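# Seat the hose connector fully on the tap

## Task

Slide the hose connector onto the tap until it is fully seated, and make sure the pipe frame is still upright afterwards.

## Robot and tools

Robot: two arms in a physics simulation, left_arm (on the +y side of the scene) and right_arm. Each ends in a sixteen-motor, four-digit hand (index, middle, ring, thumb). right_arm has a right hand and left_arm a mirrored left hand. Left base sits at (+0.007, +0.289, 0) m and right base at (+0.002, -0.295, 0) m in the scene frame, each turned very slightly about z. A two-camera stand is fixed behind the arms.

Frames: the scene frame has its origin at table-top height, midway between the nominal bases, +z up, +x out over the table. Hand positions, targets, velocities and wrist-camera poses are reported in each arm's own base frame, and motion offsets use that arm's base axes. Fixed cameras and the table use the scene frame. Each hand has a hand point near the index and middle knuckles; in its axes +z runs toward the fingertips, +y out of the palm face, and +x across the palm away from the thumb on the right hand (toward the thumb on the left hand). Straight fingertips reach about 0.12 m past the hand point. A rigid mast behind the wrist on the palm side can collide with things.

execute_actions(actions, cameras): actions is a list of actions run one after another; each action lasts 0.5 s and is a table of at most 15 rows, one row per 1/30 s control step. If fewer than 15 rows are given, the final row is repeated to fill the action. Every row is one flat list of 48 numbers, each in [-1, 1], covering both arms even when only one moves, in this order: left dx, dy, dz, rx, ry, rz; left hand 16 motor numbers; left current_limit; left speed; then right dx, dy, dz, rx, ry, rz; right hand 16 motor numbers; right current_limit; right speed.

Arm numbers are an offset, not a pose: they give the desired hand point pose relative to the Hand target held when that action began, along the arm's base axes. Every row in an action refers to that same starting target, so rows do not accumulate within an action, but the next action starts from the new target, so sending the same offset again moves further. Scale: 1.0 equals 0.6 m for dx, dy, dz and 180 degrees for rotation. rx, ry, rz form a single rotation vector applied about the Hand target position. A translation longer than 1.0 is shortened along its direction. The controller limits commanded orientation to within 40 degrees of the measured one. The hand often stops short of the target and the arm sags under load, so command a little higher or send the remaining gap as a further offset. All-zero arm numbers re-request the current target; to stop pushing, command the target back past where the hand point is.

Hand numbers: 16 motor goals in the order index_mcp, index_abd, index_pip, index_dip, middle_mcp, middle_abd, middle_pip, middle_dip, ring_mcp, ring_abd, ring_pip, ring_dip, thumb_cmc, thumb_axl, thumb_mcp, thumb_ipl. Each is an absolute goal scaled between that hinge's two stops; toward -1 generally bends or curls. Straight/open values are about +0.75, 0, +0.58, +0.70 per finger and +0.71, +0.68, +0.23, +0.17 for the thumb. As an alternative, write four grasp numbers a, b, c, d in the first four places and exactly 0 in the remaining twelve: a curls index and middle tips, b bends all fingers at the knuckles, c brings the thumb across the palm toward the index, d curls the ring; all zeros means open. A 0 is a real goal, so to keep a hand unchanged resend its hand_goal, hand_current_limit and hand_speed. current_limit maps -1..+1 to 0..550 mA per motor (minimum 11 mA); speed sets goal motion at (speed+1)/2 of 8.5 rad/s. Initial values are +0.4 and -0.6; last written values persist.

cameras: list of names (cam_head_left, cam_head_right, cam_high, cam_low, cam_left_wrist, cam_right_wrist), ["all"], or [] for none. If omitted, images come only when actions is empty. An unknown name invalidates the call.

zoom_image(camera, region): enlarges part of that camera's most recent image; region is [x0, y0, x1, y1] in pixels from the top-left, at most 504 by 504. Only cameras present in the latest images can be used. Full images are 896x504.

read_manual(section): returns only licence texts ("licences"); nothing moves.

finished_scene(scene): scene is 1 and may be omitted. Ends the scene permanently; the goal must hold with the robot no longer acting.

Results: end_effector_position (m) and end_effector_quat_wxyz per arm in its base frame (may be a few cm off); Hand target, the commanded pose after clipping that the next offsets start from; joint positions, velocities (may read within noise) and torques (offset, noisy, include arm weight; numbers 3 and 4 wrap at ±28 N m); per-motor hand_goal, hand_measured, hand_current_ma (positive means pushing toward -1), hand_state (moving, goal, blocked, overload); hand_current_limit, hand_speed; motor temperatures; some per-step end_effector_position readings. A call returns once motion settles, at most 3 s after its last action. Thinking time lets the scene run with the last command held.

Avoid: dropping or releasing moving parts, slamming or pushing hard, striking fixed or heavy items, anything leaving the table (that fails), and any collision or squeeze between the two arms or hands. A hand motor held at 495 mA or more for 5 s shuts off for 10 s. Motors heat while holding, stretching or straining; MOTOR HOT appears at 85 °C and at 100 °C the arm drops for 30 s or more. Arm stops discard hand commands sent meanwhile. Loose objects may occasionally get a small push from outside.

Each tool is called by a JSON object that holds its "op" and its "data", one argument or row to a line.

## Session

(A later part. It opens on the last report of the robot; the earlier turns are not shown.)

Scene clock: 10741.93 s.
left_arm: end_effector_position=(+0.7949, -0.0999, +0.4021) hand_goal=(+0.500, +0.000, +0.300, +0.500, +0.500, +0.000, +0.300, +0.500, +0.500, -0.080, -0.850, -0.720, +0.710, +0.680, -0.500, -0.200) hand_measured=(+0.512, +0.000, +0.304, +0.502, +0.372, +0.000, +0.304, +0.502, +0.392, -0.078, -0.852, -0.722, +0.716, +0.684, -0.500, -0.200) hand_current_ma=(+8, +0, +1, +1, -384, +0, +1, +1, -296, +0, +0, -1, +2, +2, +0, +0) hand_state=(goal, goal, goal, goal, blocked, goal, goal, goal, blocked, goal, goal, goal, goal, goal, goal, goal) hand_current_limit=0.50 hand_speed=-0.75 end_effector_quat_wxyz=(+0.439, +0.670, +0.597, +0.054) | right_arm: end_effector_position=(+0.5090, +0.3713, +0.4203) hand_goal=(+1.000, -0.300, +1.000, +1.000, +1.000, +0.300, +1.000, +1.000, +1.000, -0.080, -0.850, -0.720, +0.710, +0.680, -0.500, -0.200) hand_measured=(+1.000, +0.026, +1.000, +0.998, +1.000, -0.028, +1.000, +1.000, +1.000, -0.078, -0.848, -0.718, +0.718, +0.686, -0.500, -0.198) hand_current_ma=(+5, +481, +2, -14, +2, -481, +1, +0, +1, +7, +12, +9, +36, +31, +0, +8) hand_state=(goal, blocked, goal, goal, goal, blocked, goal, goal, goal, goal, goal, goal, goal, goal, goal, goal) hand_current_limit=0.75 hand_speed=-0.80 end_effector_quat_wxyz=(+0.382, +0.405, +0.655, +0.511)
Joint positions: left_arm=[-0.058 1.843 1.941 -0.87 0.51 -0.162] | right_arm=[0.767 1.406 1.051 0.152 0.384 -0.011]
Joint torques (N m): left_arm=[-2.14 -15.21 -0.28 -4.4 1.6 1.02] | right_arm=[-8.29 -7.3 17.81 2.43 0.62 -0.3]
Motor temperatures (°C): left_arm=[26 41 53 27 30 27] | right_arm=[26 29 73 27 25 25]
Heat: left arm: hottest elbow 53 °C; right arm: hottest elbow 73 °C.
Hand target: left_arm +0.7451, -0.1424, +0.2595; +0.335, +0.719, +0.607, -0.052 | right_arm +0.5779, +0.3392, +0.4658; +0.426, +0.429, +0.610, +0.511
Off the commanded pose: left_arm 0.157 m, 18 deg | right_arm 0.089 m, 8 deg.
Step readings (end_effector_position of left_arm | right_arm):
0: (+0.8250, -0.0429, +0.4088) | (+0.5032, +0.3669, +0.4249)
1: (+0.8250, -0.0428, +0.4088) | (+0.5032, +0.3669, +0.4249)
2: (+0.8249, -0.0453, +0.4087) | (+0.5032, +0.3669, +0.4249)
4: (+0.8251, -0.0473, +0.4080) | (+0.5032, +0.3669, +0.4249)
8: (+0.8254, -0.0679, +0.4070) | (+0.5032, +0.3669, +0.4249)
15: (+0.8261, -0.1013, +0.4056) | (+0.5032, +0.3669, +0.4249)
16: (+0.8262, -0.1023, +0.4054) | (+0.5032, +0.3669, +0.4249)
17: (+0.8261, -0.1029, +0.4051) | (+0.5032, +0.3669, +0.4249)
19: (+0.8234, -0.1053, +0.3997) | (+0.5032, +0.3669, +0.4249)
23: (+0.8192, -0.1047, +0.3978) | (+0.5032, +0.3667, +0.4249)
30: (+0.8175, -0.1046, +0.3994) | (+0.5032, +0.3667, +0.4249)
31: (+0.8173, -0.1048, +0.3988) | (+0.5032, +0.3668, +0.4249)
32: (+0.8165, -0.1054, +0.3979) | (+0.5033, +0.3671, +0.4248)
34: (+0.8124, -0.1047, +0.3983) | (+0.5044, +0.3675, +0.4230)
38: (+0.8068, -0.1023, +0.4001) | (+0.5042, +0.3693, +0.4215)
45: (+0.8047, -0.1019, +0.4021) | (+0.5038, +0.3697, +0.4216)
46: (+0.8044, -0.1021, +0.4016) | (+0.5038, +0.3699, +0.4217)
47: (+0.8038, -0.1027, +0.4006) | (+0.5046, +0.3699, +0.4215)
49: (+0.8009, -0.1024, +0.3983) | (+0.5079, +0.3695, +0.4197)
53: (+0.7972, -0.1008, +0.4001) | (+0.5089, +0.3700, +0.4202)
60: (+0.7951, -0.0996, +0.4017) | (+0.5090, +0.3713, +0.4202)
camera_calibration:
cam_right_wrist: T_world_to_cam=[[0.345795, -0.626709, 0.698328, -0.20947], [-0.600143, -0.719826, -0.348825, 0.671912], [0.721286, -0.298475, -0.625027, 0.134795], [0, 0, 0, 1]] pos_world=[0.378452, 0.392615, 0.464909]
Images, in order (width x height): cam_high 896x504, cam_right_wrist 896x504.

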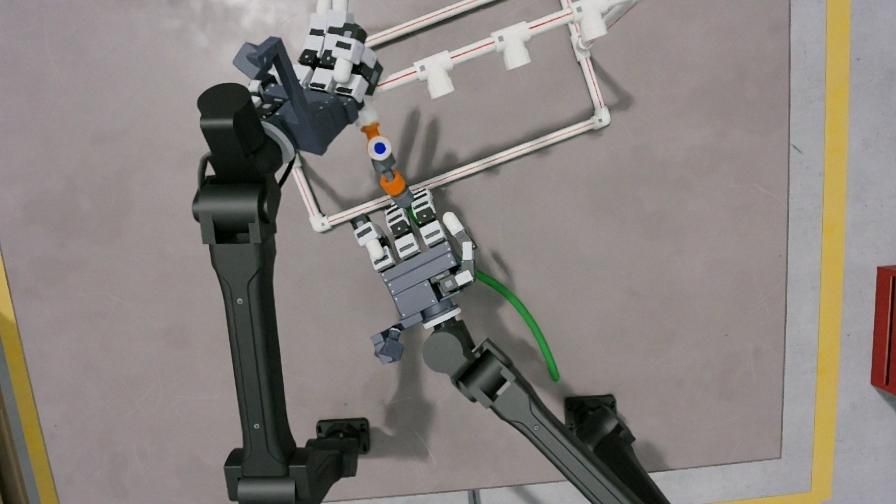

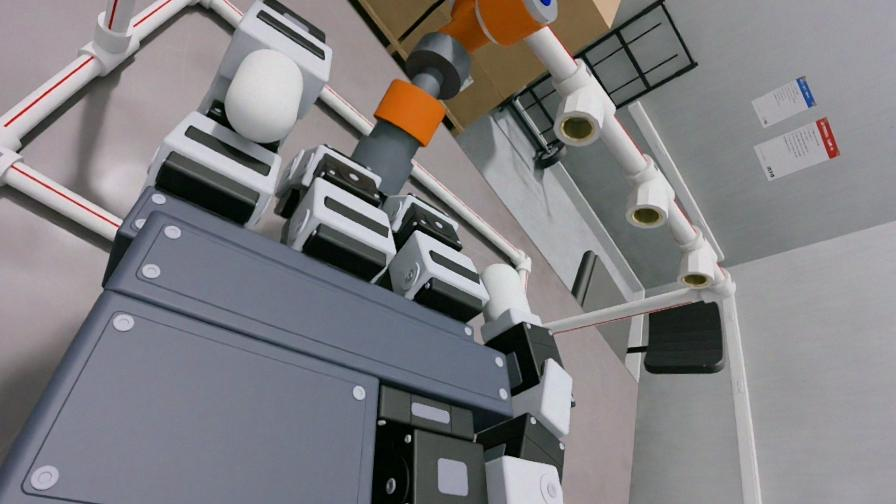

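{"op": "execute_actions", "data": {
  "actions": [
    [[-0.025,-0.012,-0.04,0,0,0,0.5,0.0,0.3,0.5,0.5,0.0,0.3,0.5,0.5,-0.08,-0.85,-0.72,0.71,0.68,-0.5,-0.2,0.5,-0.75,0.05,0.0,0.017,0.0083,-0.0264,-0.033,1.0,-0.30,1.0,1.0,1.0,0.30,1.0,1.0,1.0,-0.08,-0.85,-0.72,0.71,0.68,-0.5,-0.2,0.75,-0.8]],
    [[-0.01,-0.006,-0.02,0,0,0,0.5,0.0,0.3,0.5,0.5,0.0,0.3,0.5,0.5,-0.08,-0.85,-0.72,0.71,0.68,-0.5,-0.2,0.5,-0.75,0.05,-0.012,0.02,0,0,0,1.0,-0.30,1.0,1.0,1.0,0.30,1.0,1.0,1.0,-0.08,-0.85,-0.72,0.71,0.68,-0.5,-0.2,0.75,-0.8]]
  ],
  "cameras": ["cam_high","cam_right_wrist"]
}}

Scene clock: 10765.67 s.
left_arm: end_effector_position=(+0.7734, -0.0888, +0.4231) hand_goal=(+0.500, +0.000, +0.300, +0.500, +0.500, +0.000, +0.300, +0.500, +0.500, -0.080, -0.850, -0.720, +0.710, +0.680, -0.500, -0.200) hand_measured=(+0.408, +0.000, +0.304, +0.502, +0.214, +0.000, +0.304, +0.502, +0.470, -0.078, -0.852, -0.722, +0.716, +0.684, -0.500, -0.200) hand_current_ma=(-227, +0, +1, +1, -412, +0, +1, +1, -39, +0, +0, -1, +2, +2, +0, +0) hand_state=(blocked, goal, goal, goal, blocked, goal, goal, goal, blocked, goal, goal, goal, goal, goal, goal, goal) hand_current_limit=0.50 hand_speed=-0.75 end_effector_quat_wxyz=(+0.446, +0.692, +0.556, +0.116) | right_arm: end_effector_position=(+0.5563, +0.3579, +0.4147) hand_goal=(+1.000, -0.300, +1.000, +1.000, +1.000, +0.300, +1.000, +1.000, +1.000, -0.080, -0.850, -0.720, +0.710, +0.680, -0.500, -0.200) hand_measured=(+0.966, +0.018, +0.992, +1.000, +1.002, -0.054, +1.000, +0.998, +1.000, -0.078, -0.848, -0.718, +0.718, +0.686, -0.500, -0.198) hand_current_ma=(-174, +481, -40, +0, +9, -481, +2, -10, +1, +7, +12, +9, +36, +31, +0, +8) hand_state=(blocked, blocked, goal, goal, goal, blocked, goal, goal, goal, goal, goal, goal, goal, goal, goal, goal) hand_current_limit=0.75 hand_speed=-0.80 end_effector_quat_wxyz=(+0.429, +0.420, +0.634, +0.487)
Joint positions: left_arm=[-0.042 1.754 1.818 -0.768 0.478 -0.049] | right_arm=[0.708 1.508 1.122 0.212 0.438 -0.062]
Joint torques (N m): left_arm=[-5.19 -11.87 -1.77 -4.96 1.72 -0.2] | right_arm=[-7.65 -8.59 20.03 3.69 0.72 -0.08]
Motor temperatures (°C): left_arm=[26 41 44 28 34 28] | right_arm=[26 30 82 27 25 25]
Heat: left arm: hottest elbow 44 °C; right arm: hottest elbow 82 °C.
Hand target: left_arm +0.7242, -0.1530, +0.2235; +0.335, +0.719, +0.607, -0.052 | right_arm +0.6378, +0.3319, +0.4882; +0.471, +0.444, +0.562, +0.514
Off the commanded pose: left_arm 0.216 m, 24 deg | right_arm 0.113 m, 10 deg.
Step readings (end_effector_position of left_arm | right_arm):
0: (+0.7949, -0.1000, +0.4021) | (+0.5090, +0.3713, +0.4202)
1: (+0.7949, -0.1000, +0.4018) | (+0.5091, +0.3711, +0.4202)
2: (+0.7947, -0.0999, +0.4018) | (+0.5095, +0.3701, +0.4212)
4: (+0.7935, -0.0995, +0.4025) | (+0.5102, +0.3700, +0.4207)
8: (+0.7919, -0.0973, +0.4047) | (+0.5110, +0.3724, +0.4190)
15: (+0.7919, -0.0926, +0.4057) | (+0.5136, +0.3748, +0.4175)
16: (+0.7918, -0.0923, +0.4061) | (+0.5137, +0.3750, +0.4177)
17: (+0.7916, -0.0922, +0.4061) | (+0.5139, +0.3756, +0.4179)
19: (+0.7911, -0.0913, +0.4067) | (+0.5148, +0.3763, +0.4178)
23: (+0.7896, -0.0872, +0.4090) | (+0.5190, +0.3761, +0.4184)
30: (+0.7747, -0.0900, +0.4223) | (+0.5374, +0.3710, +0.4166)
camera_calibration:
cam_right_wrist: T_world_to_cam=[[0.249888, -0.6316, 0.73392, -0.190025], [-0.656425, -0.667702, -0.351112, 0.702227], [0.711802, -0.394025, -0.581449, 0.114677], [0, 0, 0, 1]] pos_world=[0.426817, 0.394044, 0.452702]
Images, in order (width x height): cam_high 896x504, cam_right_wrist 896x504.

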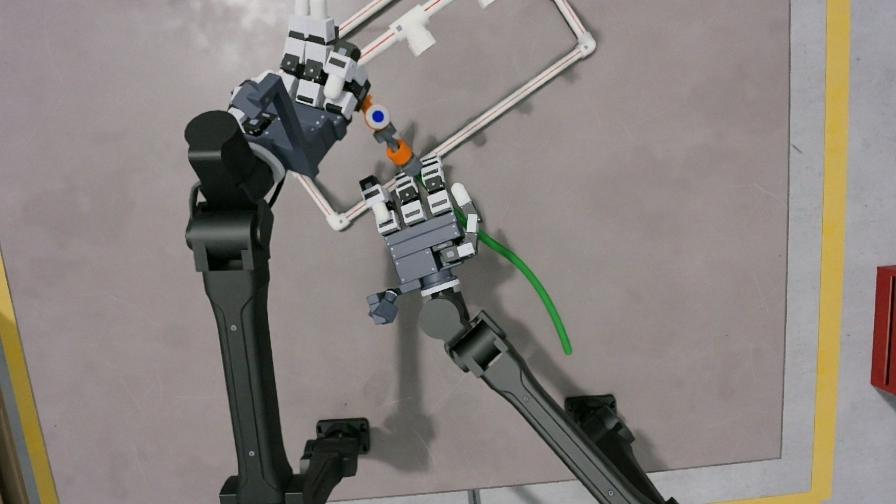

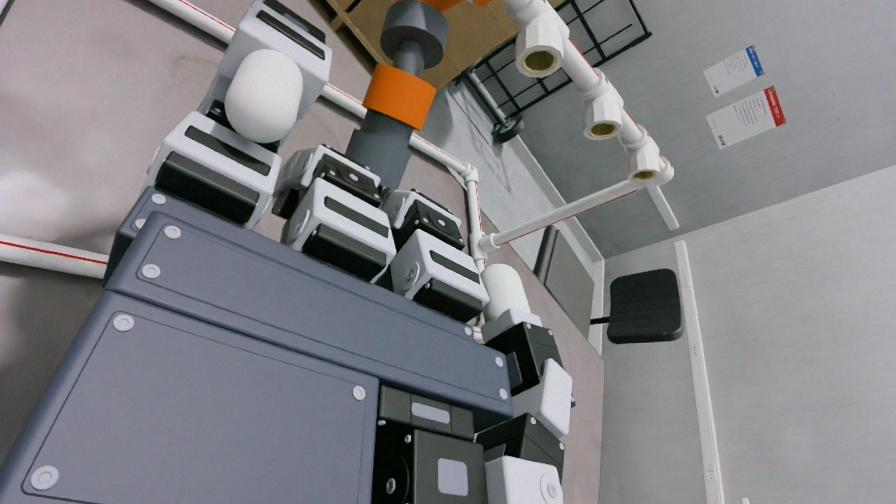

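{"op": "execute_actions", "data": {
  "actions": [
    [[0.02,0.03,0.06,0,0,0,0.5,0.0,0.3,0.5,0.5,0.0,0.3,0.5,0.5,-0.08,-0.85,-0.72,0.71,0.68,-0.5,-0.2,0.5,-0.75,-0.09,0.025,-0.065,0,0,0,1.0,-0.30,1.0,1.0,1.0,0.30,1.0,1.0,1.0,-0.08,-0.85,-0.72,0.71,0.68,-0.5,-0.2,0.75,-0.8]]
  ],
  "cameras": ["cam_right_wrist","cam_low"]
}}

Scene clock: 10772.77 s.
left_arm: end_effector_position=(+0.7684, -0.0851, +0.4238) hand_goal=(+0.500, +0.000, +0.300, +0.500, +0.500, +0.000, +0.300, +0.500, +0.500, -0.080, -0.850, -0.720, +0.710, +0.680, -0.500, -0.200) hand_measured=(+0.408, +0.000, +0.304, +0.502, +0.214, +0.000, +0.304, +0.502, +0.462, -0.078, -0.852, -0.722, +0.716, +0.684, -0.500, -0.200) hand_current_ma=(-228, +0, +1, +1, -412, +0, +1, +1, -55, +0, +0, -1, +2, +2, +0, +0) hand_state=(blocked, goal, goal, goal, blocked, goal, goal, goal, blocked, goal, goal, goal, goal, goal, goal, goal) hand_current_limit=0.50 hand_speed=-0.75 end_effector_quat_wxyz=(+0.435, +0.698, +0.559, +0.105) | right_arm: end_effector_position=(+0.5526, +0.3599, +0.4118) hand_goal=(+1.000, -0.300, +1.000, +1.000, +1.000, +0.300, +1.000, +1.000, +1.000, -0.080, -0.850, -0.720, +0.710, +0.680, -0.500, -0.200) hand_measured=(+0.958, +0.018, +0.988, +1.000, +1.002, -0.062, +1.000, +0.998, +1.000, -0.078, -0.848, -0.718, +0.718, +0.686, -0.500, -0.198) hand_current_ma=(-219, +481, -60, +0, +9, -481, +2, -10, +1, +7, +12, +9, +36, +31, +0, +8) hand_state=(blocked, blocked, goal, goal, goal, blocked, goal, goal, goal, goal, goal, goal, goal, goal, goal, goal) hand_current_limit=0.75 hand_speed=-0.80 end_effector_quat_wxyz=(+0.453, +0.435, +0.611, +0.482)
Joint positions: left_arm=[-0.033 1.754 1.842 -0.835 0.489 -0.029] | right_arm=[0.735 1.536 1.122 0.269 0.533 -0.062]
Joint torques (N m): left_arm=[-4.01 -11.63 2.56 -5.38 1.66 -0.22] | right_arm=[-3.96 -9.82 14.69 4.6 0.04 0.01]
Motor temperatures (°C): left_arm=[26 41 43 28 34 28] | right_arm=[27 30 87 27 25 25]
Heat: left arm: hottest elbow 43 °C; right arm: hottest elbow 87 °C. Fold the right arm in close to its base, or ease its load, before you think long.
Hand target: left_arm +0.7362, -0.1352, +0.2595; +0.335, +0.719, +0.607, -0.052 | right_arm +0.5839, +0.3469, +0.4493; +0.471, +0.444, +0.562, +0.514
Off the commanded pose: left_arm 0.175 m, 22 deg | right_arm 0.050 m, 7 deg.
MOTOR HOT: joint 3 (elbow) of the right arm reports 87 °C; the controller stops that arm at 100 °C. To cool a motor, set the load down, stop pushing, or move to a pose that needs little force.
Step readings (end_effector_position of left_arm | right_arm):
0: (+0.7734, -0.0888, +0.4231) | (+0.5563, +0.3579, +0.4147)
1: (+0.7734, -0.0888, +0.4231) | (+0.5563, +0.3577, +0.4147)
2: (+0.7733, -0.0890, +0.4232) | (+0.5564, +0.3566, +0.4146)
4: (+0.7725, -0.0894, +0.4233) | (+0.5553, +0.3563, +0.4141)
8: (+0.7705, -0.0885, +0.4238) | (+0.5522, +0.3597, +0.4121)
15: (+0.7688, -0.0849, +0.4235) | (+0.5526, +0.3600, +0.4116)
camera_calibration:
cam_right_wrist: T_world_to_cam=[[0.183641, -0.6521, 0.735555, -0.14235], [-0.68734, -0.620126, -0.378164, 0.711344], [0.702738, -0.43613, -0.562095, 0.128568], [0, 0, 0, 1]] pos_world=[0.424727, 0.404368, 0.445979]
Images, in order (width x height): cam_low 896x504, cam_right_wrist 896x504.

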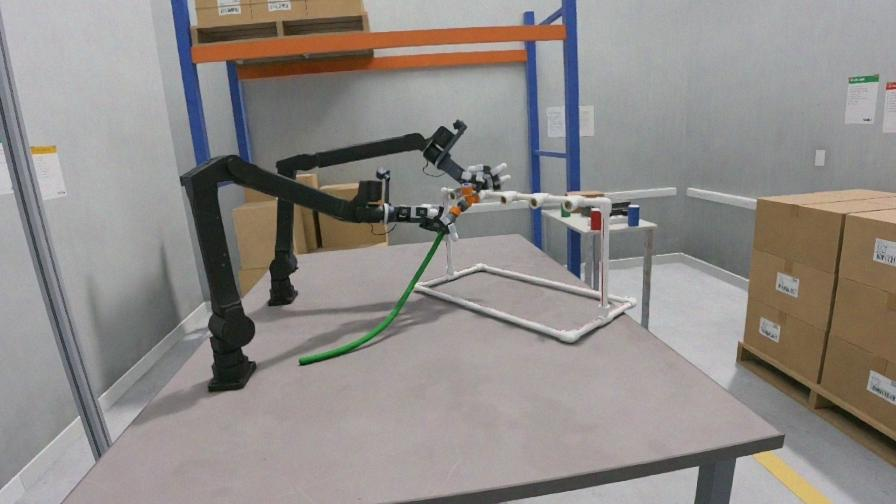

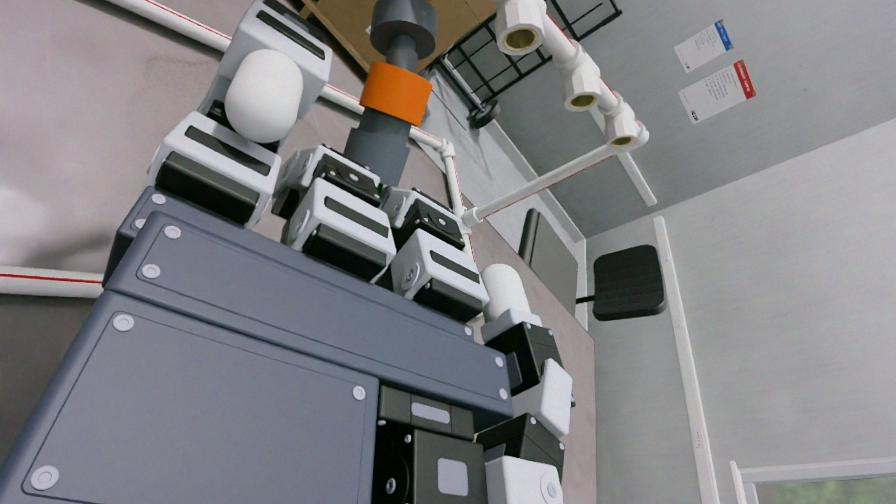

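{"op": "execute_actions", "data": {
  "actions": [
    [[0.03,0.02,0.06,0,0,0,0.5,0.0,0.3,0.5,0.5,0.0,0.3,0.5,0.5,-0.08,-0.85,-0.72,0.71,0.68,-0.5,-0.2,0.5,-0.75,-0.04,-0.005,-0.045,0,0,0,1.0,-0.30,1.0,1.0,1.0,0.30,1.0,1.0,1.0,-0.08,-0.85,-0.72,0.71,0.68,-0.5,-0.2,0.75,-0.8]]
  ],
  "cameras": ["cam_high"]
}}

Scene clock: 10901.63 s.
left_arm: end_effector_position=(+0.7697, -0.0861, +0.4249) hand_goal=(+0.500, +0.000, +0.300, +0.500, +0.500, +0.000, +0.300, +0.500, +0.500, -0.080, -0.850, -0.720, +0.710, +0.680, -0.500, -0.200) hand_measured=(+0.408, +0.000, +0.304, +0.502, +0.214, +0.000, +0.304, +0.502, +0.474, -0.078, -0.852, -0.722, +0.716, +0.684, -0.500, -0.200) hand_current_ma=(-227, +0, +1, +1, -412, +0, +1, +1, -29, +0, +0, -1, +2, +2, +0, +0) hand_state=(blocked, goal, goal, goal, blocked, goal, goal, goal, blocked, goal, goal, goal, goal, goal, goal, goal) hand_current_limit=0.50 hand_speed=-0.75 end_effector_quat_wxyz=(+0.416, +0.707, +0.568, +0.070) | right_arm: end_effector_position=(+0.5425, +0.3554, +0.4088) hand_goal=(+1.000, -0.300, +1.000, +1.000, +1.000, +0.300, +1.000, +1.000, +1.000, -0.080, -0.850, -0.720, +0.710, +0.680, -0.500, -0.200) hand_measured=(+0.958, +0.018, +0.996, +1.000, +1.002, -0.062, +1.000, +0.998, +1.000, -0.078, -0.848, -0.718, +0.718, +0.686, -0.500, -0.198) hand_current_ma=(-219, +481, -19, +0, +9, -481, +2, -10, +1, +7, +12, +9, +36, +31, +0, +8) hand_state=(blocked, blocked, goal, goal, goal, blocked, goal, goal, goal, goal, goal, goal, goal, goal, goal, goal) hand_current_limit=0.75 hand_speed=-0.80 end_effector_quat_wxyz=(+0.461, +0.436, +0.592, +0.497)
Joint positions: left_arm=[-0.027 1.796 1.951 -0.989 0.515 -0.014] | right_arm=[0.745 1.537 1.081 0.36 0.555 -0.062]
Joint torques (N m): left_arm=[-2.55 -12.04 4.94 -3.81 1.25 -0.13] | right_arm=[-2.84 -10.34 11.26 3.99 0.1 0.03]
Motor temperatures (°C): left_arm=[27 39 35 29 39 27] | right_arm=[26 30 85 28 25 25]
Heat: left arm: hottest shoulder 39 °C; right arm: hottest elbow 85 °C. Fold the right arm in close to its base, or ease its load, before you think long.
Hand target: left_arm +0.7542, -0.1230, +0.2955; +0.335, +0.719, +0.607, -0.052 | right_arm +0.5597, +0.3440, +0.4221; +0.471, +0.444, +0.563, +0.514
Off the commanded pose: left_arm 0.136 m, 17 deg | right_arm 0.025 m, 4 deg.
MOTOR HOT: still on. Joint 3 (elbow) of the right arm reports 85 °C.
Step readings (end_effector_position of left_arm | right_arm):
0: (+0.7684, -0.0851, +0.4239) | (+0.5526, +0.3599, +0.4118)
1: (+0.7684, -0.0851, +0.4241) | (+0.5526, +0.3598, +0.4119)
2: (+0.7687, -0.0847, +0.4257) | (+0.5521, +0.3595, +0.4118)
4: (+0.7691, -0.0846, +0.4270) | (+0.5494, +0.3586, +0.4105)
8: (+0.7684, -0.0854, +0.4260) | (+0.5446, +0.3566, +0.4092)
15: (+0.7693, -0.0861, +0.4252) | (+0.5426, +0.3555, +0.4087)
Images, in order (width x height): cam_high 896x504.

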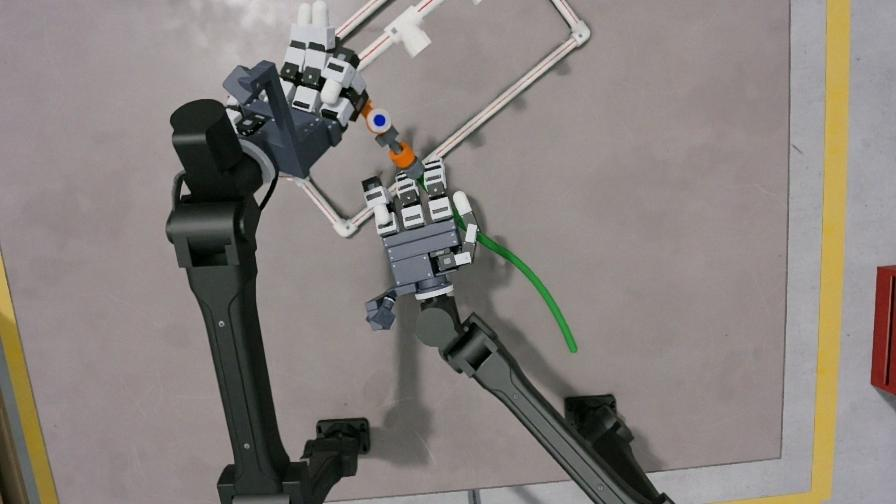

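{"op": "execute_actions", "data": {
  "actions": [
    [[0.04,0.048,0.17,0.003,-0.047,0.008,0.5,0.0,0.3,0.5,0.5,0.0,0.3,0.5,0.5,-0.08,-0.85,-0.72,0.71,0.68,-0.5,-0.2,0.5,-0.75,0,0,0,0,0,0,1.0,-0.30,1.0,1.0,1.0,0.30,1.0,1.0,1.0,-0.08,-0.85,-0.72,0.71,0.68,-0.5,-0.2,0.75,-0.8]],
    [[0.037,0.047,0.17,0.003,-0.047,0.008,0.5,0.0,0.3,0.5,0.5,0.0,0.3,0.5,0.5,-0.08,-0.85,-0.72,0.71,0.68,-0.5,-0.2,0.5,-0.75,0.004,-0.018,0,0,0,0.0667,1.0,-0.30,1.0,1.0,1.0,0.30,1.0,1.0,1.0,-0.08,-0.85,-0.72,0.71,0.68,-0.5,-0.2,0.75,-0.8]],
    [[0,0,0,0,0,0,0.5,0.0,0.3,0.5,0.5,0.0,0.3,0.5,0.5,-0.08,-0.85,-0.72,0.71,0.68,-0.5,-0.2,0.5,-0.75,0.0168,-0.0295,0.003,0.0677,0.0413,0.0258,1.0,-0.30,1.0,1.0,1.0,0.30,1.0,1.0,1.0,-0.08,-0.85,-0.72,0.71,0.68,-0.5,-0.2,0.75,-0.8]]
  ],
  "cameras": ["cam_high","cam_right_wrist","cam_low"]
}}

Scene clock: 11057.40 s.
left_arm: end_effector_position=(+0.7977, -0.0715, +0.4613) hand_goal=(+0.500, +0.000, +0.300, +0.500, +0.500, +0.000, +0.300, +0.500, +0.500, -0.080, -0.850, -0.720, +0.710, +0.680, -0.500, -0.200) hand_measured=(+0.506, +0.000, +0.304, +0.502, +0.506, +0.000, +0.304, +0.502, +0.504, -0.078, -0.852, -0.722, +0.716, +0.684, -0.500, -0.200) hand_current_ma=(+2, +0, +1, +1, +2, +0, +1, +1, +2, +0, +0, -1, +2, +2, +0, +0) hand_state=(goal, goal, goal, goal, goal, goal, goal, goal, goal, goal, goal, goal, goal, goal, goal, goal) hand_current_limit=0.50 hand_speed=-0.75 end_effector_quat_wxyz=(+0.397, +0.705, +0.586, +0.043) | right_arm: end_effector_position=(+0.5705, +0.3294, +0.4071) hand_goal=(+1.000, -0.300, +1.000, +1.000, +1.000, +0.300, +1.000, +1.000, +1.000, -0.080, -0.850, -0.720, +0.710, +0.680, -0.500, -0.200) hand_measured=(+0.988, +0.018, +1.000, +1.000, +1.000, -0.052, +1.000, +1.000, +1.000, -0.078, -0.848, -0.718, +0.718, +0.686, -0.500, -0.198) hand_current_ma=(-62, +481, -3, +0, +2, -481, +1, -2, +1, +7, +12, +9, +36, +31, +0, +8) hand_state=(goal, blocked, goal, goal, goal, blocked, goal, goal, goal, goal, goal, goal, goal, goal, goal, goal) hand_current_limit=0.75 hand_speed=-0.80 end_effector_quat_wxyz=(+0.305, +0.430, +0.597, +0.605)
Joint positions: left_arm=[-0.004 1.973 2.358 -1.296 0.532 -0.005] | right_arm=[0.615 1.505 1.057 0.367 0.134 0.169]
Joint torques (N m): left_arm=[1.08 -17.79 15.97 1.4 0.53 0.27] | right_arm=[-1.9 -13.74 9.68 1.62 0.09 0.07]
Motor temperatures (°C): left_arm=[26 38 37 28 37 27] | right_arm=[26 31 68 28 24 25]
Heat: left arm: hottest shoulder 38 °C; right arm: hottest elbow 68 °C.
Hand target: left_arm +0.8004, -0.0660, +0.4994; +0.415, +0.707, +0.569, +0.068 | right_arm +0.5724, +0.3154, +0.4237; +0.309, +0.436, +0.584, +0.611
Off the commanded pose: left_arm 0.039 m, 4 deg | right_arm 0.022 m, 2 deg.
MOTOR HOT: cleared for the motors of the right arm.
Step readings (end_effector_position of left_arm | right_arm):
0: (+0.7697, -0.0861, +0.4252) | (+0.5425, +0.3554, +0.4088)
1: (+0.7697, -0.0861, +0.4259) | (+0.5425, +0.3554, +0.4088)
2: (+0.7701, -0.0856, +0.4270) | (+0.5425, +0.3554, +0.4088)
4: (+0.7721, -0.0850, +0.4279) | (+0.5425, +0.3555, +0.4087)
8: (+0.7757, -0.0840, +0.4298) | (+0.5427, +0.3556, +0.4085)
15: (+0.7747, -0.0831, +0.4318) | (+0.5428, +0.3557, +0.4085)
16: (+0.7749, -0.0828, +0.4324) | (+0.5428, +0.3564, +0.4085)
17: (+0.7758, -0.0822, +0.4346) | (+0.5431, +0.3597, +0.4072)
19: (+0.7804, -0.0794, +0.4421) | (+0.5455, +0.3631, +0.4084)
23: (+0.7881, -0.0740, +0.4531) | (+0.5561, +0.3543, +0.4069)
30: (+0.7955, -0.0709, +0.4601) | (+0.5599, +0.3500, +0.4072)
31: (+0.7960, -0.0709, +0.4599) | (+0.5598, +0.3505, +0.4071)
32: (+0.7963, -0.0710, +0.4603) | (+0.5600, +0.3510, +0.4071)
34: (+0.7969, -0.0711, +0.4605) | (+0.5618, +0.3484, +0.4075)
38: (+0.7976, -0.0713, +0.4603) | (+0.5672, +0.3378, +0.4084)
45: (+0.7980, -0.0714, +0.4605) | (+0.5697, +0.3311, +0.4081)
camera_calibration:
cam_right_wrist: T_world_to_cam=[[0.398214, -0.761695, 0.511123, -0.156998], [-0.553222, -0.64389, -0.528537, 0.695386], [0.731691, -0.0722932, -0.677792, 0.0108049], [0, 0, 0, 1]] pos_world=[0.439315, 0.328949, 0.455106]
Images, in order (width x height): cam_high 896x504, cam_low 896x504, cam_right_wrist 896x504.

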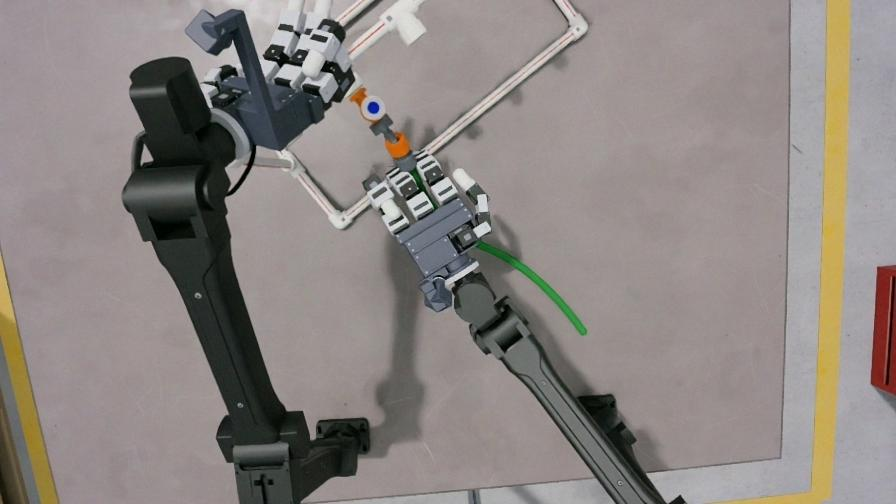

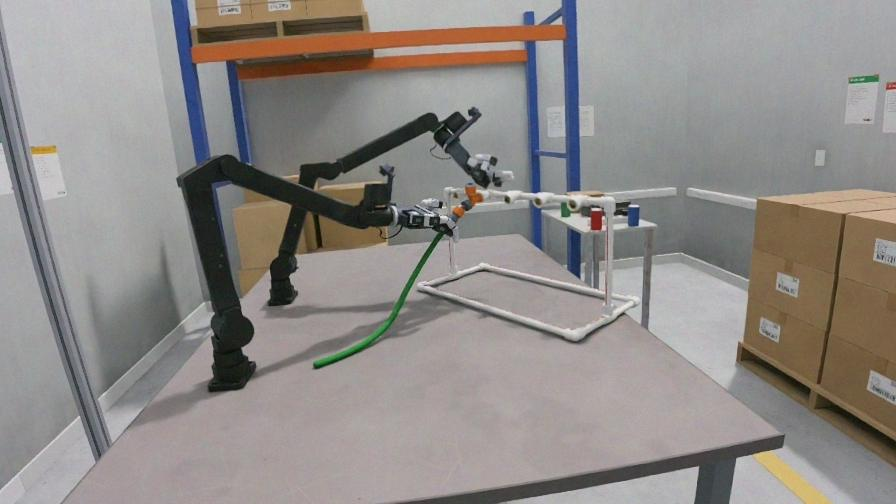

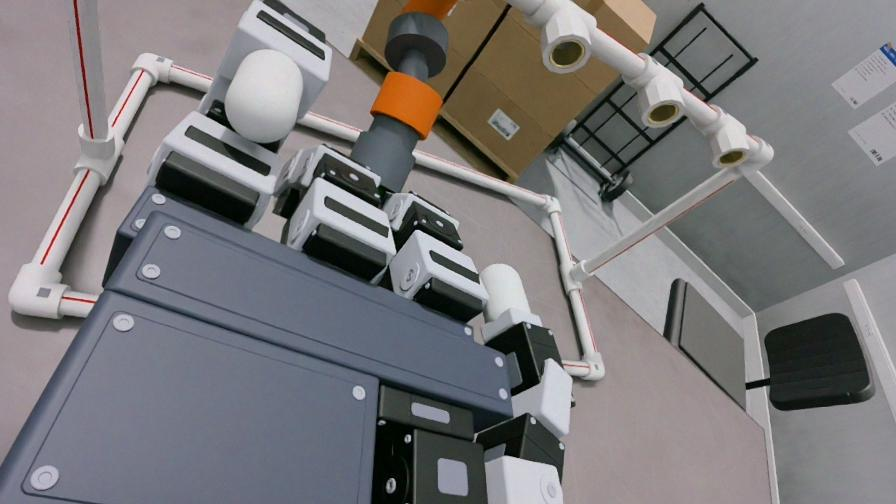

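{"op": "execute_actions", "data": {
  "actions": [
    [[0,0,0,0,0,0,0.5,0.0,0.3,0.5,0.5,0.0,0.3,0.5,0.5,-0.08,-0.85,-0.72,0.71,0.68,-0.5,-0.2,0.5,-0.75,0.0188,-0.0278,-0.0052,0.0677,0.0413,0.0258,1.0,-0.30,1.0,1.0,1.0,0.30,1.0,1.0,1.0,-0.08,-0.85,-0.72,0.71,0.68,-0.5,-0.2,0.75,-0.8]],
    [[0,0,0,0,0,0,0.5,0.0,0.3,0.5,0.5,0.0,0.3,0.5,0.5,-0.08,-0.85,-0.72,0.71,0.68,-0.5,-0.2,0.5,-0.75,0.0198,-0.024,-0.0133,0.0677,0.0413,0.0258,1.0,-0.30,1.0,1.0,1.0,0.30,1.0,1.0,1.0,-0.08,-0.85,-0.72,0.71,0.68,-0.5,-0.2,0.75,-0.8]]
  ],
  "cameras": ["cam_high","cam_right_wrist"]
}}

Scene clock: 11071.53 s.
left_arm: end_effector_position=(+0.7981, -0.0715, +0.4604) hand_goal=(+0.500, +0.000, +0.300, +0.500, +0.500, +0.000, +0.300, +0.500, +0.500, -0.080, -0.850, -0.720, +0.710, +0.680, -0.500, -0.200) hand_measured=(+0.506, +0.000, +0.304, +0.502, +0.506, +0.000, +0.304, +0.502, +0.504, -0.078, -0.852, -0.722, +0.716, +0.684, -0.500, -0.200) hand_current_ma=(+2, +0, +1, +1, +2, +0, +1, +1, +2, +0, +0, -1, +2, +2, +0, +0) hand_state=(goal, goal, goal, goal, goal, goal, goal, goal, goal, goal, goal, goal, goal, goal, goal, goal) hand_current_limit=0.50 hand_speed=-0.75 end_effector_quat_wxyz=(+0.397, +0.705, +0.586, +0.043) | right_arm: end_effector_position=(+0.5952, +0.2927, +0.3901) hand_goal=(+1.000, -0.300, +1.000, +1.000, +1.000, +0.300, +1.000, +1.000, +1.000, -0.080, -0.850, -0.720, +0.710, +0.680, -0.500, -0.200) hand_measured=(+0.982, +0.018, +1.000, +1.000, +1.000, -0.052, +1.000, +1.000, +1.000, -0.078, -0.848, -0.718, +0.718, +0.686, -0.500, -0.198) hand_current_ma=(-93, +481, -3, +0, +1, -481, +0, -4, +1, +7, +12, +9, +36, +31, +1, +8) hand_state=(goal, blocked, goal, goal, goal, blocked, goal, goal, goal, goal, goal, goal, goal, goal, goal, goal) hand_current_limit=0.75 hand_speed=-0.80 end_effector_quat_wxyz=(+0.083, +0.519, +0.523, +0.670)
Joint positions: left_arm=[-0.004 1.975 2.358 -1.296 0.532 -0.005] | right_arm=[0.524 1.475 1.057 0.329 -0.141 0.646]
Joint torques (N m): left_arm=[1.14 -17.85 16.2 1.36 0.54 0.27] | right_arm=[-1.38 -13.39 10.52 1.74 -0.08 0.14]
Motor temperatures (°C): left_arm=[26 39 41 28 35 27] | right_arm=[26 32 67 28 24 25]
Heat: left arm: hottest elbow 41 °C; right arm: hottest elbow 67 °C.
Hand target: left_arm +0.8004, -0.0660, +0.4993; +0.415, +0.706, +0.570, +0.068 | right_arm +0.5954, +0.2844, +0.4128; +0.083, +0.517, +0.510, +0.682
Off the commanded pose: left_arm 0.039 m, 4 deg | right_arm 0.024 m, 2 deg.
Step readings (end_effector_position of left_arm | right_arm):
0: (+0.7977, -0.0715, +0.4613) | (+0.5705, +0.3293, +0.4070)
1: (+0.7977, -0.0715, +0.4613) | (+0.5703, +0.3297, +0.4071)
2: (+0.7977, -0.0715, +0.4613) | (+0.5707, +0.3303, +0.4064)
4: (+0.7977, -0.0715, +0.4613) | (+0.5732, +0.3277, +0.4051)
8: (+0.7979, -0.0715, +0.4610) | (+0.5792, +0.3155, +0.4055)
15: (+0.7981, -0.0715, +0.4604) | (+0.5819, +0.3099, +0.4029)
16: (+0.7981, -0.0715, +0.4604) | (+0.5820, +0.3101, +0.4022)
17: (+0.7981, -0.0715, +0.4604) | (+0.5824, +0.3109, +0.4010)
19: (+0.7981, -0.0715, +0.4604) | (+0.5850, +0.3094, +0.3983)
23: (+0.7981, -0.0715, +0.4604) | (+0.5914, +0.2994, +0.3951)
30: (+0.7981, -0.0715, +0.4604) | (+0.5946, +0.2938, +0.3916)
camera_calibration:
cam_right_wrist: T_world_to_cam=[[0.588101, -0.807906, 0.0377479, -0.100987], [-0.631927, -0.488127, -0.601998, 0.706383], [0.504783, 0.330181, -0.797605, 0.0425937], [0, 0, 0, 1]] pos_world=[0.484272, 0.249153, 0.463026]
Images, in order (width x height): cam_high 896x504, cam_right_wrist 896x504.

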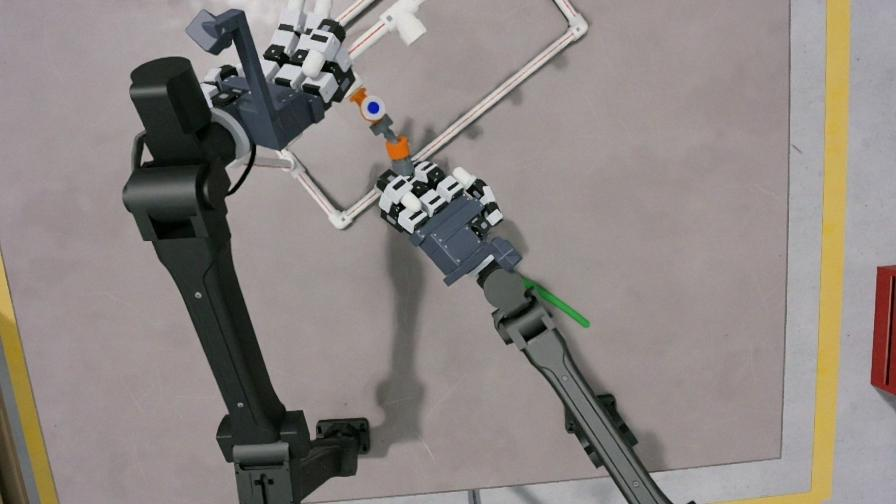

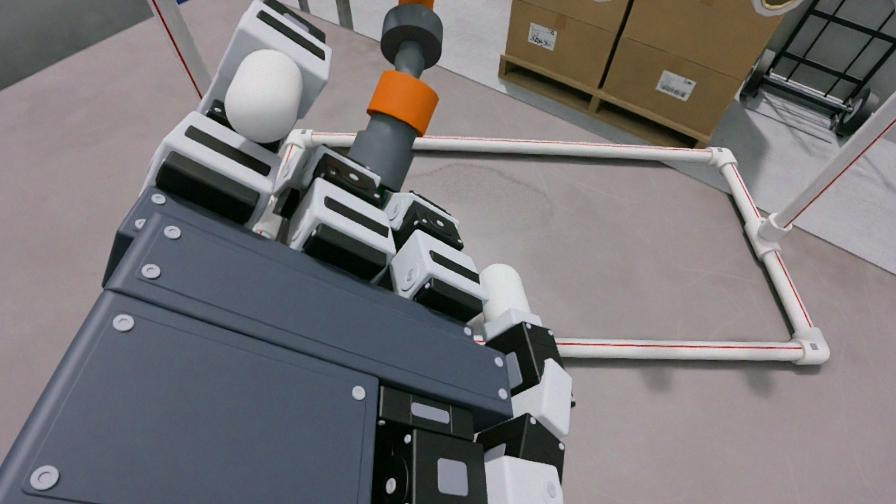

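{"op": "execute_actions", "data": {
  "actions": [
    [[0.124,0.01,-0.01,-0.0019,0.0363,0.0589,0.5,0.0,0.3,0.5,0.5,0.0,0.3,0.5,0.5,-0.08,-0.85,-0.72,0.71,0.68,-0.5,-0.2,0.5,-0.75,0,0,0,0,0,0,1.0,-0.30,1.0,1.0,1.0,0.30,1.0,1.0,1.0,-0.08,-0.85,-0.72,0.71,0.68,-0.5,-0.2,0.75,-0.8]],
    [[0.01,-0.003,-0.1,0,0,0,0.5,0.0,0.3,0.5,0.5,0.0,0.3,0.5,0.5,-0.08,-0.85,-0.72,0.71,0.68,-0.5,-0.2,0.5,-0.75,0,0,0,0,0,0,1.0,-0.30,1.0,1.0,1.0,0.30,1.0,1.0,1.0,-0.08,-0.85,-0.72,0.71,0.68,-0.5,-0.2,0.75,-0.8]]
  ],
  "cameras": ["cam_high","cam_low"]
}}

Scene clock: 11114.07 s.
left_arm: end_effector_position=(+0.8852, -0.0562, +0.3865) hand_goal=(+0.500, +0.000, +0.300, +0.500, +0.500, +0.000, +0.300, +0.500, +0.500, -0.080, -0.850, -0.720, +0.710, +0.680, -0.500, -0.200) hand_measured=(+0.508, +0.000, +0.304, +0.502, +0.508, +0.000, +0.304, +0.502, +0.506, -0.078, -0.852, -0.722, +0.716, +0.684, -0.500, -0.200) hand_current_ma=(+5, +0, +1, +1, +5, +0, +1, +1, +3, +0, +0, -1, +2, +2, +0, +0) hand_state=(goal, goal, goal, goal, goal, goal, goal, goal, goal, goal, goal, goal, goal, goal, goal, goal) hand_current_limit=0.50 hand_speed=-0.75 end_effector_quat_wxyz=(+0.362, +0.649, +0.667, +0.054) | right_arm: end_effector_position=(+0.5952, +0.2926, +0.3900) hand_goal=(+1.000, -0.300, +1.000, +1.000, +1.000, +0.300, +1.000, +1.000, +1.000, -0.080, -0.850, -0.720, +0.710, +0.680, -0.500, -0.200) hand_measured=(+0.982, +0.018, +1.000, +1.000, +1.000, -0.052, +1.000, +1.000, +1.000, -0.078, -0.848, -0.718, +0.718, +0.686, -0.500, -0.198) hand_current_ma=(-93, +481, -3, +0, +1, -481, +0, -4, +1, +7, +12, +9, +36, +31, +1, +8) hand_state=(goal, blocked, goal, goal, goal, blocked, goal, goal, goal, goal, goal, goal, goal, goal, goal, goal) hand_current_limit=0.75 hand_speed=-0.80 end_effector_quat_wxyz=(+0.083, +0.520, +0.523, +0.670)
Joint positions: left_arm=[-0.028 2.354 2.859 -1.419 0.393 -0.19] | right_arm=[0.524 1.475 1.057 0.329 -0.141 0.647]
Joint torques (N m): left_arm=[-0.09 -21.83 15.2 1.5 0.36 0.06] | right_arm=[-1.38 -13.39 10.52 1.72 -0.05 0.13]
Motor temperatures (°C): left_arm=[26 38 50 28 34 27] | right_arm=[26 31 65 28 24 25]
Heat: left arm: hottest elbow 50 °C; right arm: hottest elbow 65 °C.
Hand target: left_arm +0.8809, -0.0619, +0.4334; +0.376, +0.652, +0.655, +0.064 | right_arm +0.5955, +0.2844, +0.4128; +0.083, +0.517, +0.510, +0.682
Off the commanded pose: left_arm 0.047 m, 2 deg | right_arm 0.024 m, 2 deg.
elbow stopped short (left arm): the move would have taken joint 3 (elbow) straighter than the controller allows.
Step readings (end_effector_position of left_arm | right_arm):
0: (+0.7981, -0.0715, +0.4604) | (+0.5952, +0.2927, +0.3901)
1: (+0.7983, -0.0713, +0.4609) | (+0.5952, +0.2927, +0.3901)
2: (+0.8015, -0.0678, +0.4623) | (+0.5952, +0.2927, +0.3901)
4: (+0.8143, -0.0597, +0.4691) | (+0.5952, +0.2927, +0.3901)
8: (+0.8433, -0.0529, +0.4751) | (+0.5952, +0.2926, +0.3901)
15: (+0.8747, -0.0534, +0.4482) | (+0.5952, +0.2926, +0.3900)
16: (+0.8770, -0.0538, +0.4435) | (+0.5952, +0.2926, +0.3900)
17: (+0.8789, -0.0540, +0.4380) | (+0.5952, +0.2926, +0.3900)
19: (+0.8803, -0.0544, +0.4271) | (+0.5952, +0.2926, +0.3900)
23: (+0.8832, -0.0562, +0.4036) | (+0.5952, +0.2926, +0.3900)
30: (+0.8859, -0.0562, +0.3815) | (+0.5952, +0.2926, +0.3900)
Images, in order (width x height): cam_high 896x504, cam_low 896x504.

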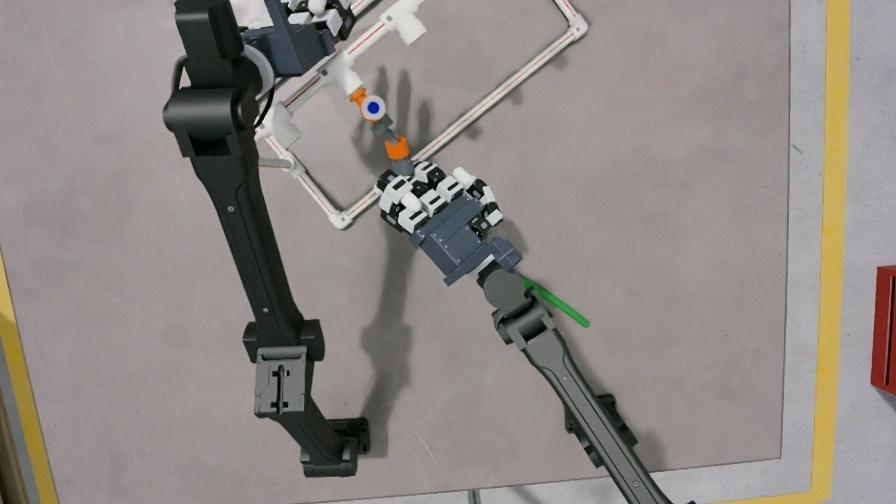

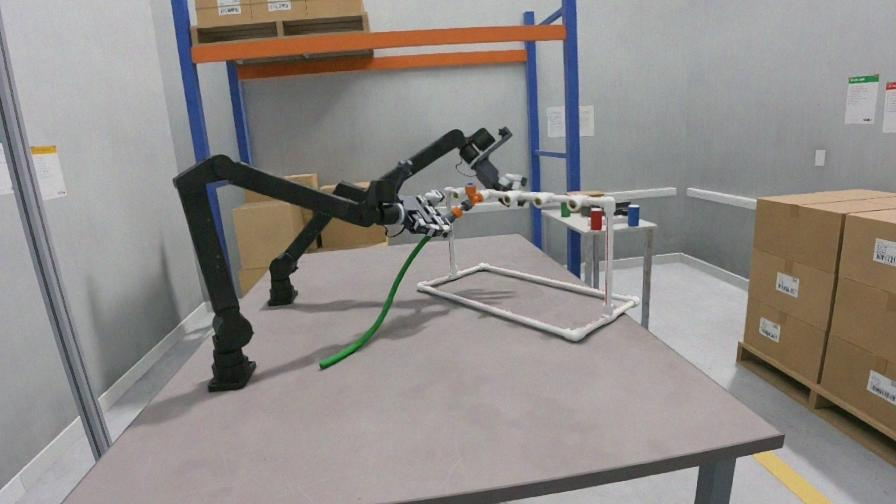

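{"op": "execute_actions", "data": {
  "actions": [
    [[-0.005,-0.09,0,0,0,0,0.5,0.0,0.3,0.5,0.5,0.0,0.3,0.5,0.5,-0.08,-0.85,-0.72,0.71,0.68,-0.5,-0.2,0.5,-0.75,0,0,0,0,0,0,1.0,-0.30,1.0,1.0,1.0,0.30,1.0,1.0,1.0,-0.08,-0.85,-0.72,0.71,0.68,-0.5,-0.2,0.75,-0.8]],
    [[-0.05,-0.02,-0.03,0,0,0,0.5,0.0,0.3,0.5,0.5,0.0,0.3,0.5,0.5,-0.08,-0.85,-0.72,0.71,0.68,-0.5,-0.2,0.5,-0.75,0,0,0,0,0,0,1.0,-0.30,1.0,1.0,1.0,0.30,1.0,1.0,1.0,-0.08,-0.85,-0.72,0.71,0.68,-0.5,-0.2,0.75,-0.8]],
    [[-0.05,-0.01,-0.05,0,0,0,0.5,0.0,0.3,0.5,0.5,0.0,0.3,0.5,0.5,-0.08,-0.85,-0.72,0.71,0.68,-0.5,-0.2,0.5,-0.75,0,0,0,0,0,0,1.0,-0.30,1.0,1.0,1.0,0.30,1.0,1.0,1.0,-0.08,-0.85,-0.72,0.71,0.68,-0.5,-0.2,0.75,-0.8]]
  ],
  "cameras": ["cam_high","cam_low"]
}}

Scene clock: 11126.43 s.
left_arm: end_effector_position=(+0.8475, -0.0722, +0.3821) hand_goal=(+0.500, +0.000, +0.300, +0.500, +0.500, +0.000, +0.300, +0.500, +0.500, -0.080, -0.850, -0.720, +0.710, +0.680, -0.500, -0.200) hand_measured=(+0.510, +0.000, +0.304, +0.502, +0.510, +0.000, +0.304, +0.502, +0.464, -0.078, -0.852, -0.722, +0.714, +0.684, -0.500, -0.200) hand_current_ma=(+6, +0, +1, +1, +6, +0, +1, +1, -50, +0, +0, -1, +2, +2, +0, +0) hand_state=(goal, goal, goal, goal, goal, goal, goal, goal, blocked, goal, goal, goal, goal, goal, goal, goal) hand_current_limit=0.50 hand_speed=-0.75 end_effector_quat_wxyz=(+0.379, +0.615, +0.684, +0.097) | right_arm: end_effector_position=(+0.5862, +0.2943, +0.3913) hand_goal=(+1.000, -0.300, +1.000, +1.000, +1.000, +0.300, +1.000, +1.000, +1.000, -0.080, -0.850, -0.720, +0.710, +0.680, -0.500, -0.200) hand_measured=(+0.984, +0.018, +0.994, +1.000, +1.000, -0.052, +1.000, +1.000, +1.000, -0.078, -0.848, -0.718, +0.718, +0.686, -0.500, -0.198) hand_current_ma=(-83, +481, -25, +0, +5, -481, +0, -4, +1, +7, +12, +9, +36, +31, +2, +8) hand_state=(goal, blocked, goal, goal, goal, blocked, goal, goal, goal, goal, goal, goal, goal, goal, goal, goal) hand_current_limit=0.75 hand_speed=-0.80 end_effector_quat_wxyz=(+0.072, +0.517, +0.530, +0.668)
Joint positions: left_arm=[-0.08 2.016 2.204 -0.997 0.286 -0.301] | right_arm=[0.528 1.449 1.041 0.308 -0.162 0.65]
Joint torques (N m): left_arm=[-3.96 -22.36 7.57 -0.16 1.61 0.38] | right_arm=[-1.61 -11.4 11.49 2.54 0.74 0.11]
Motor temperatures (°C): left_arm=[26 40 51 28 34 27] | right_arm=[26 31 65 28 24 25]
Heat: left arm: hottest elbow 51 °C; right arm: hottest elbow 65 °C.
Hand target: left_arm +0.8178, -0.1338, +0.3854; +0.376, +0.652, +0.655, +0.064 | right_arm +0.5955, +0.2844, +0.4126; +0.083, +0.517, +0.510, +0.682
Off the commanded pose: left_arm 0.069 m, 7 deg | right_arm 0.025 m, 3 deg.
elbow stopped short (left arm): the move would have taken joint 3 (elbow) straighter than the controller allows.
Step readings (end_effector_position of left_arm | right_arm):
0: (+0.8852, -0.0562, +0.3865) | (+0.5952, +0.2926, +0.3900)
1: (+0.8851, -0.0565, +0.3865) | (+0.5952, +0.2926, +0.3900)
2: (+0.8850, -0.0589, +0.3863) | (+0.5952, +0.2926, +0.3900)
4: (+0.8850, -0.0604, +0.3855) | (+0.5952, +0.2926, +0.3900)
8: (+0.8836, -0.0799, +0.3846) | (+0.5952, +0.2926, +0.3900)
15: (+0.8827, -0.0876, +0.3838) | (+0.5947, +0.2917, +0.3916)
16: (+0.8827, -0.0875, +0.3838) | (+0.5947, +0.2917, +0.3916)
17: (+0.8826, -0.0874, +0.3841) | (+0.5947, +0.2917, +0.3916)
19: (+0.8813, -0.0871, +0.3834) | (+0.5947, +0.2917, +0.3916)
23: (+0.8761, -0.0848, +0.3818) | (+0.5943, +0.2919, +0.3919)
30: (+0.8718, -0.0827, +0.3820) | (+0.5939, +0.2916, +0.3920)
31: (+0.8712, -0.0825, +0.3816) | (+0.5938, +0.2916, +0.3922)
32: (+0.8693, -0.0819, +0.3798) | (+0.5938, +0.2916, +0.3921)
34: (+0.8632, -0.0789, +0.3736) | (+0.5936, +0.2919, +0.3921)
38: (+0.8545, -0.0753, +0.3755) | (+0.5893, +0.2932, +0.3915)
45: (+0.8482, -0.0726, +0.3802) | (+0.5862, +0.2943, +0.3913)
Images, in order (width x height): cam_high 896x504, cam_low 896x504.

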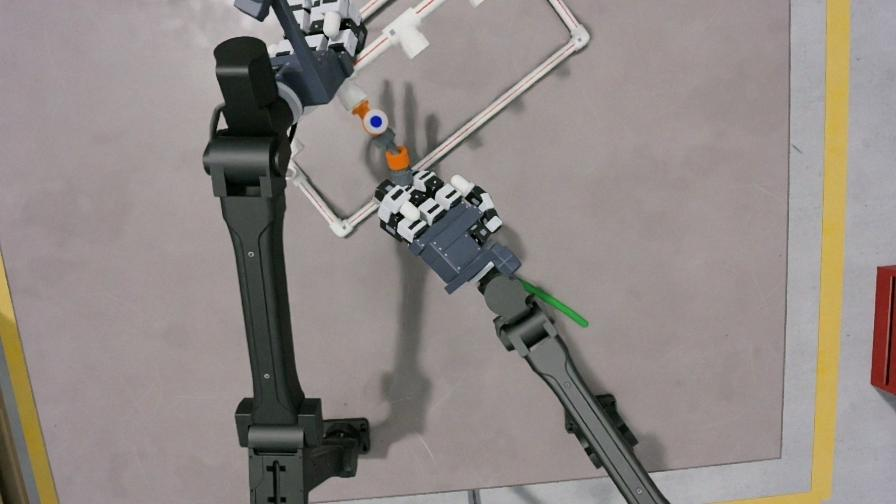

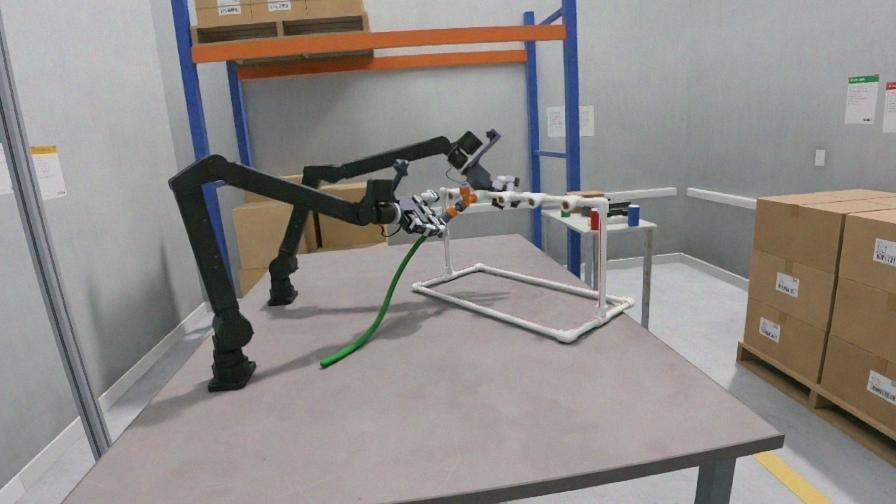

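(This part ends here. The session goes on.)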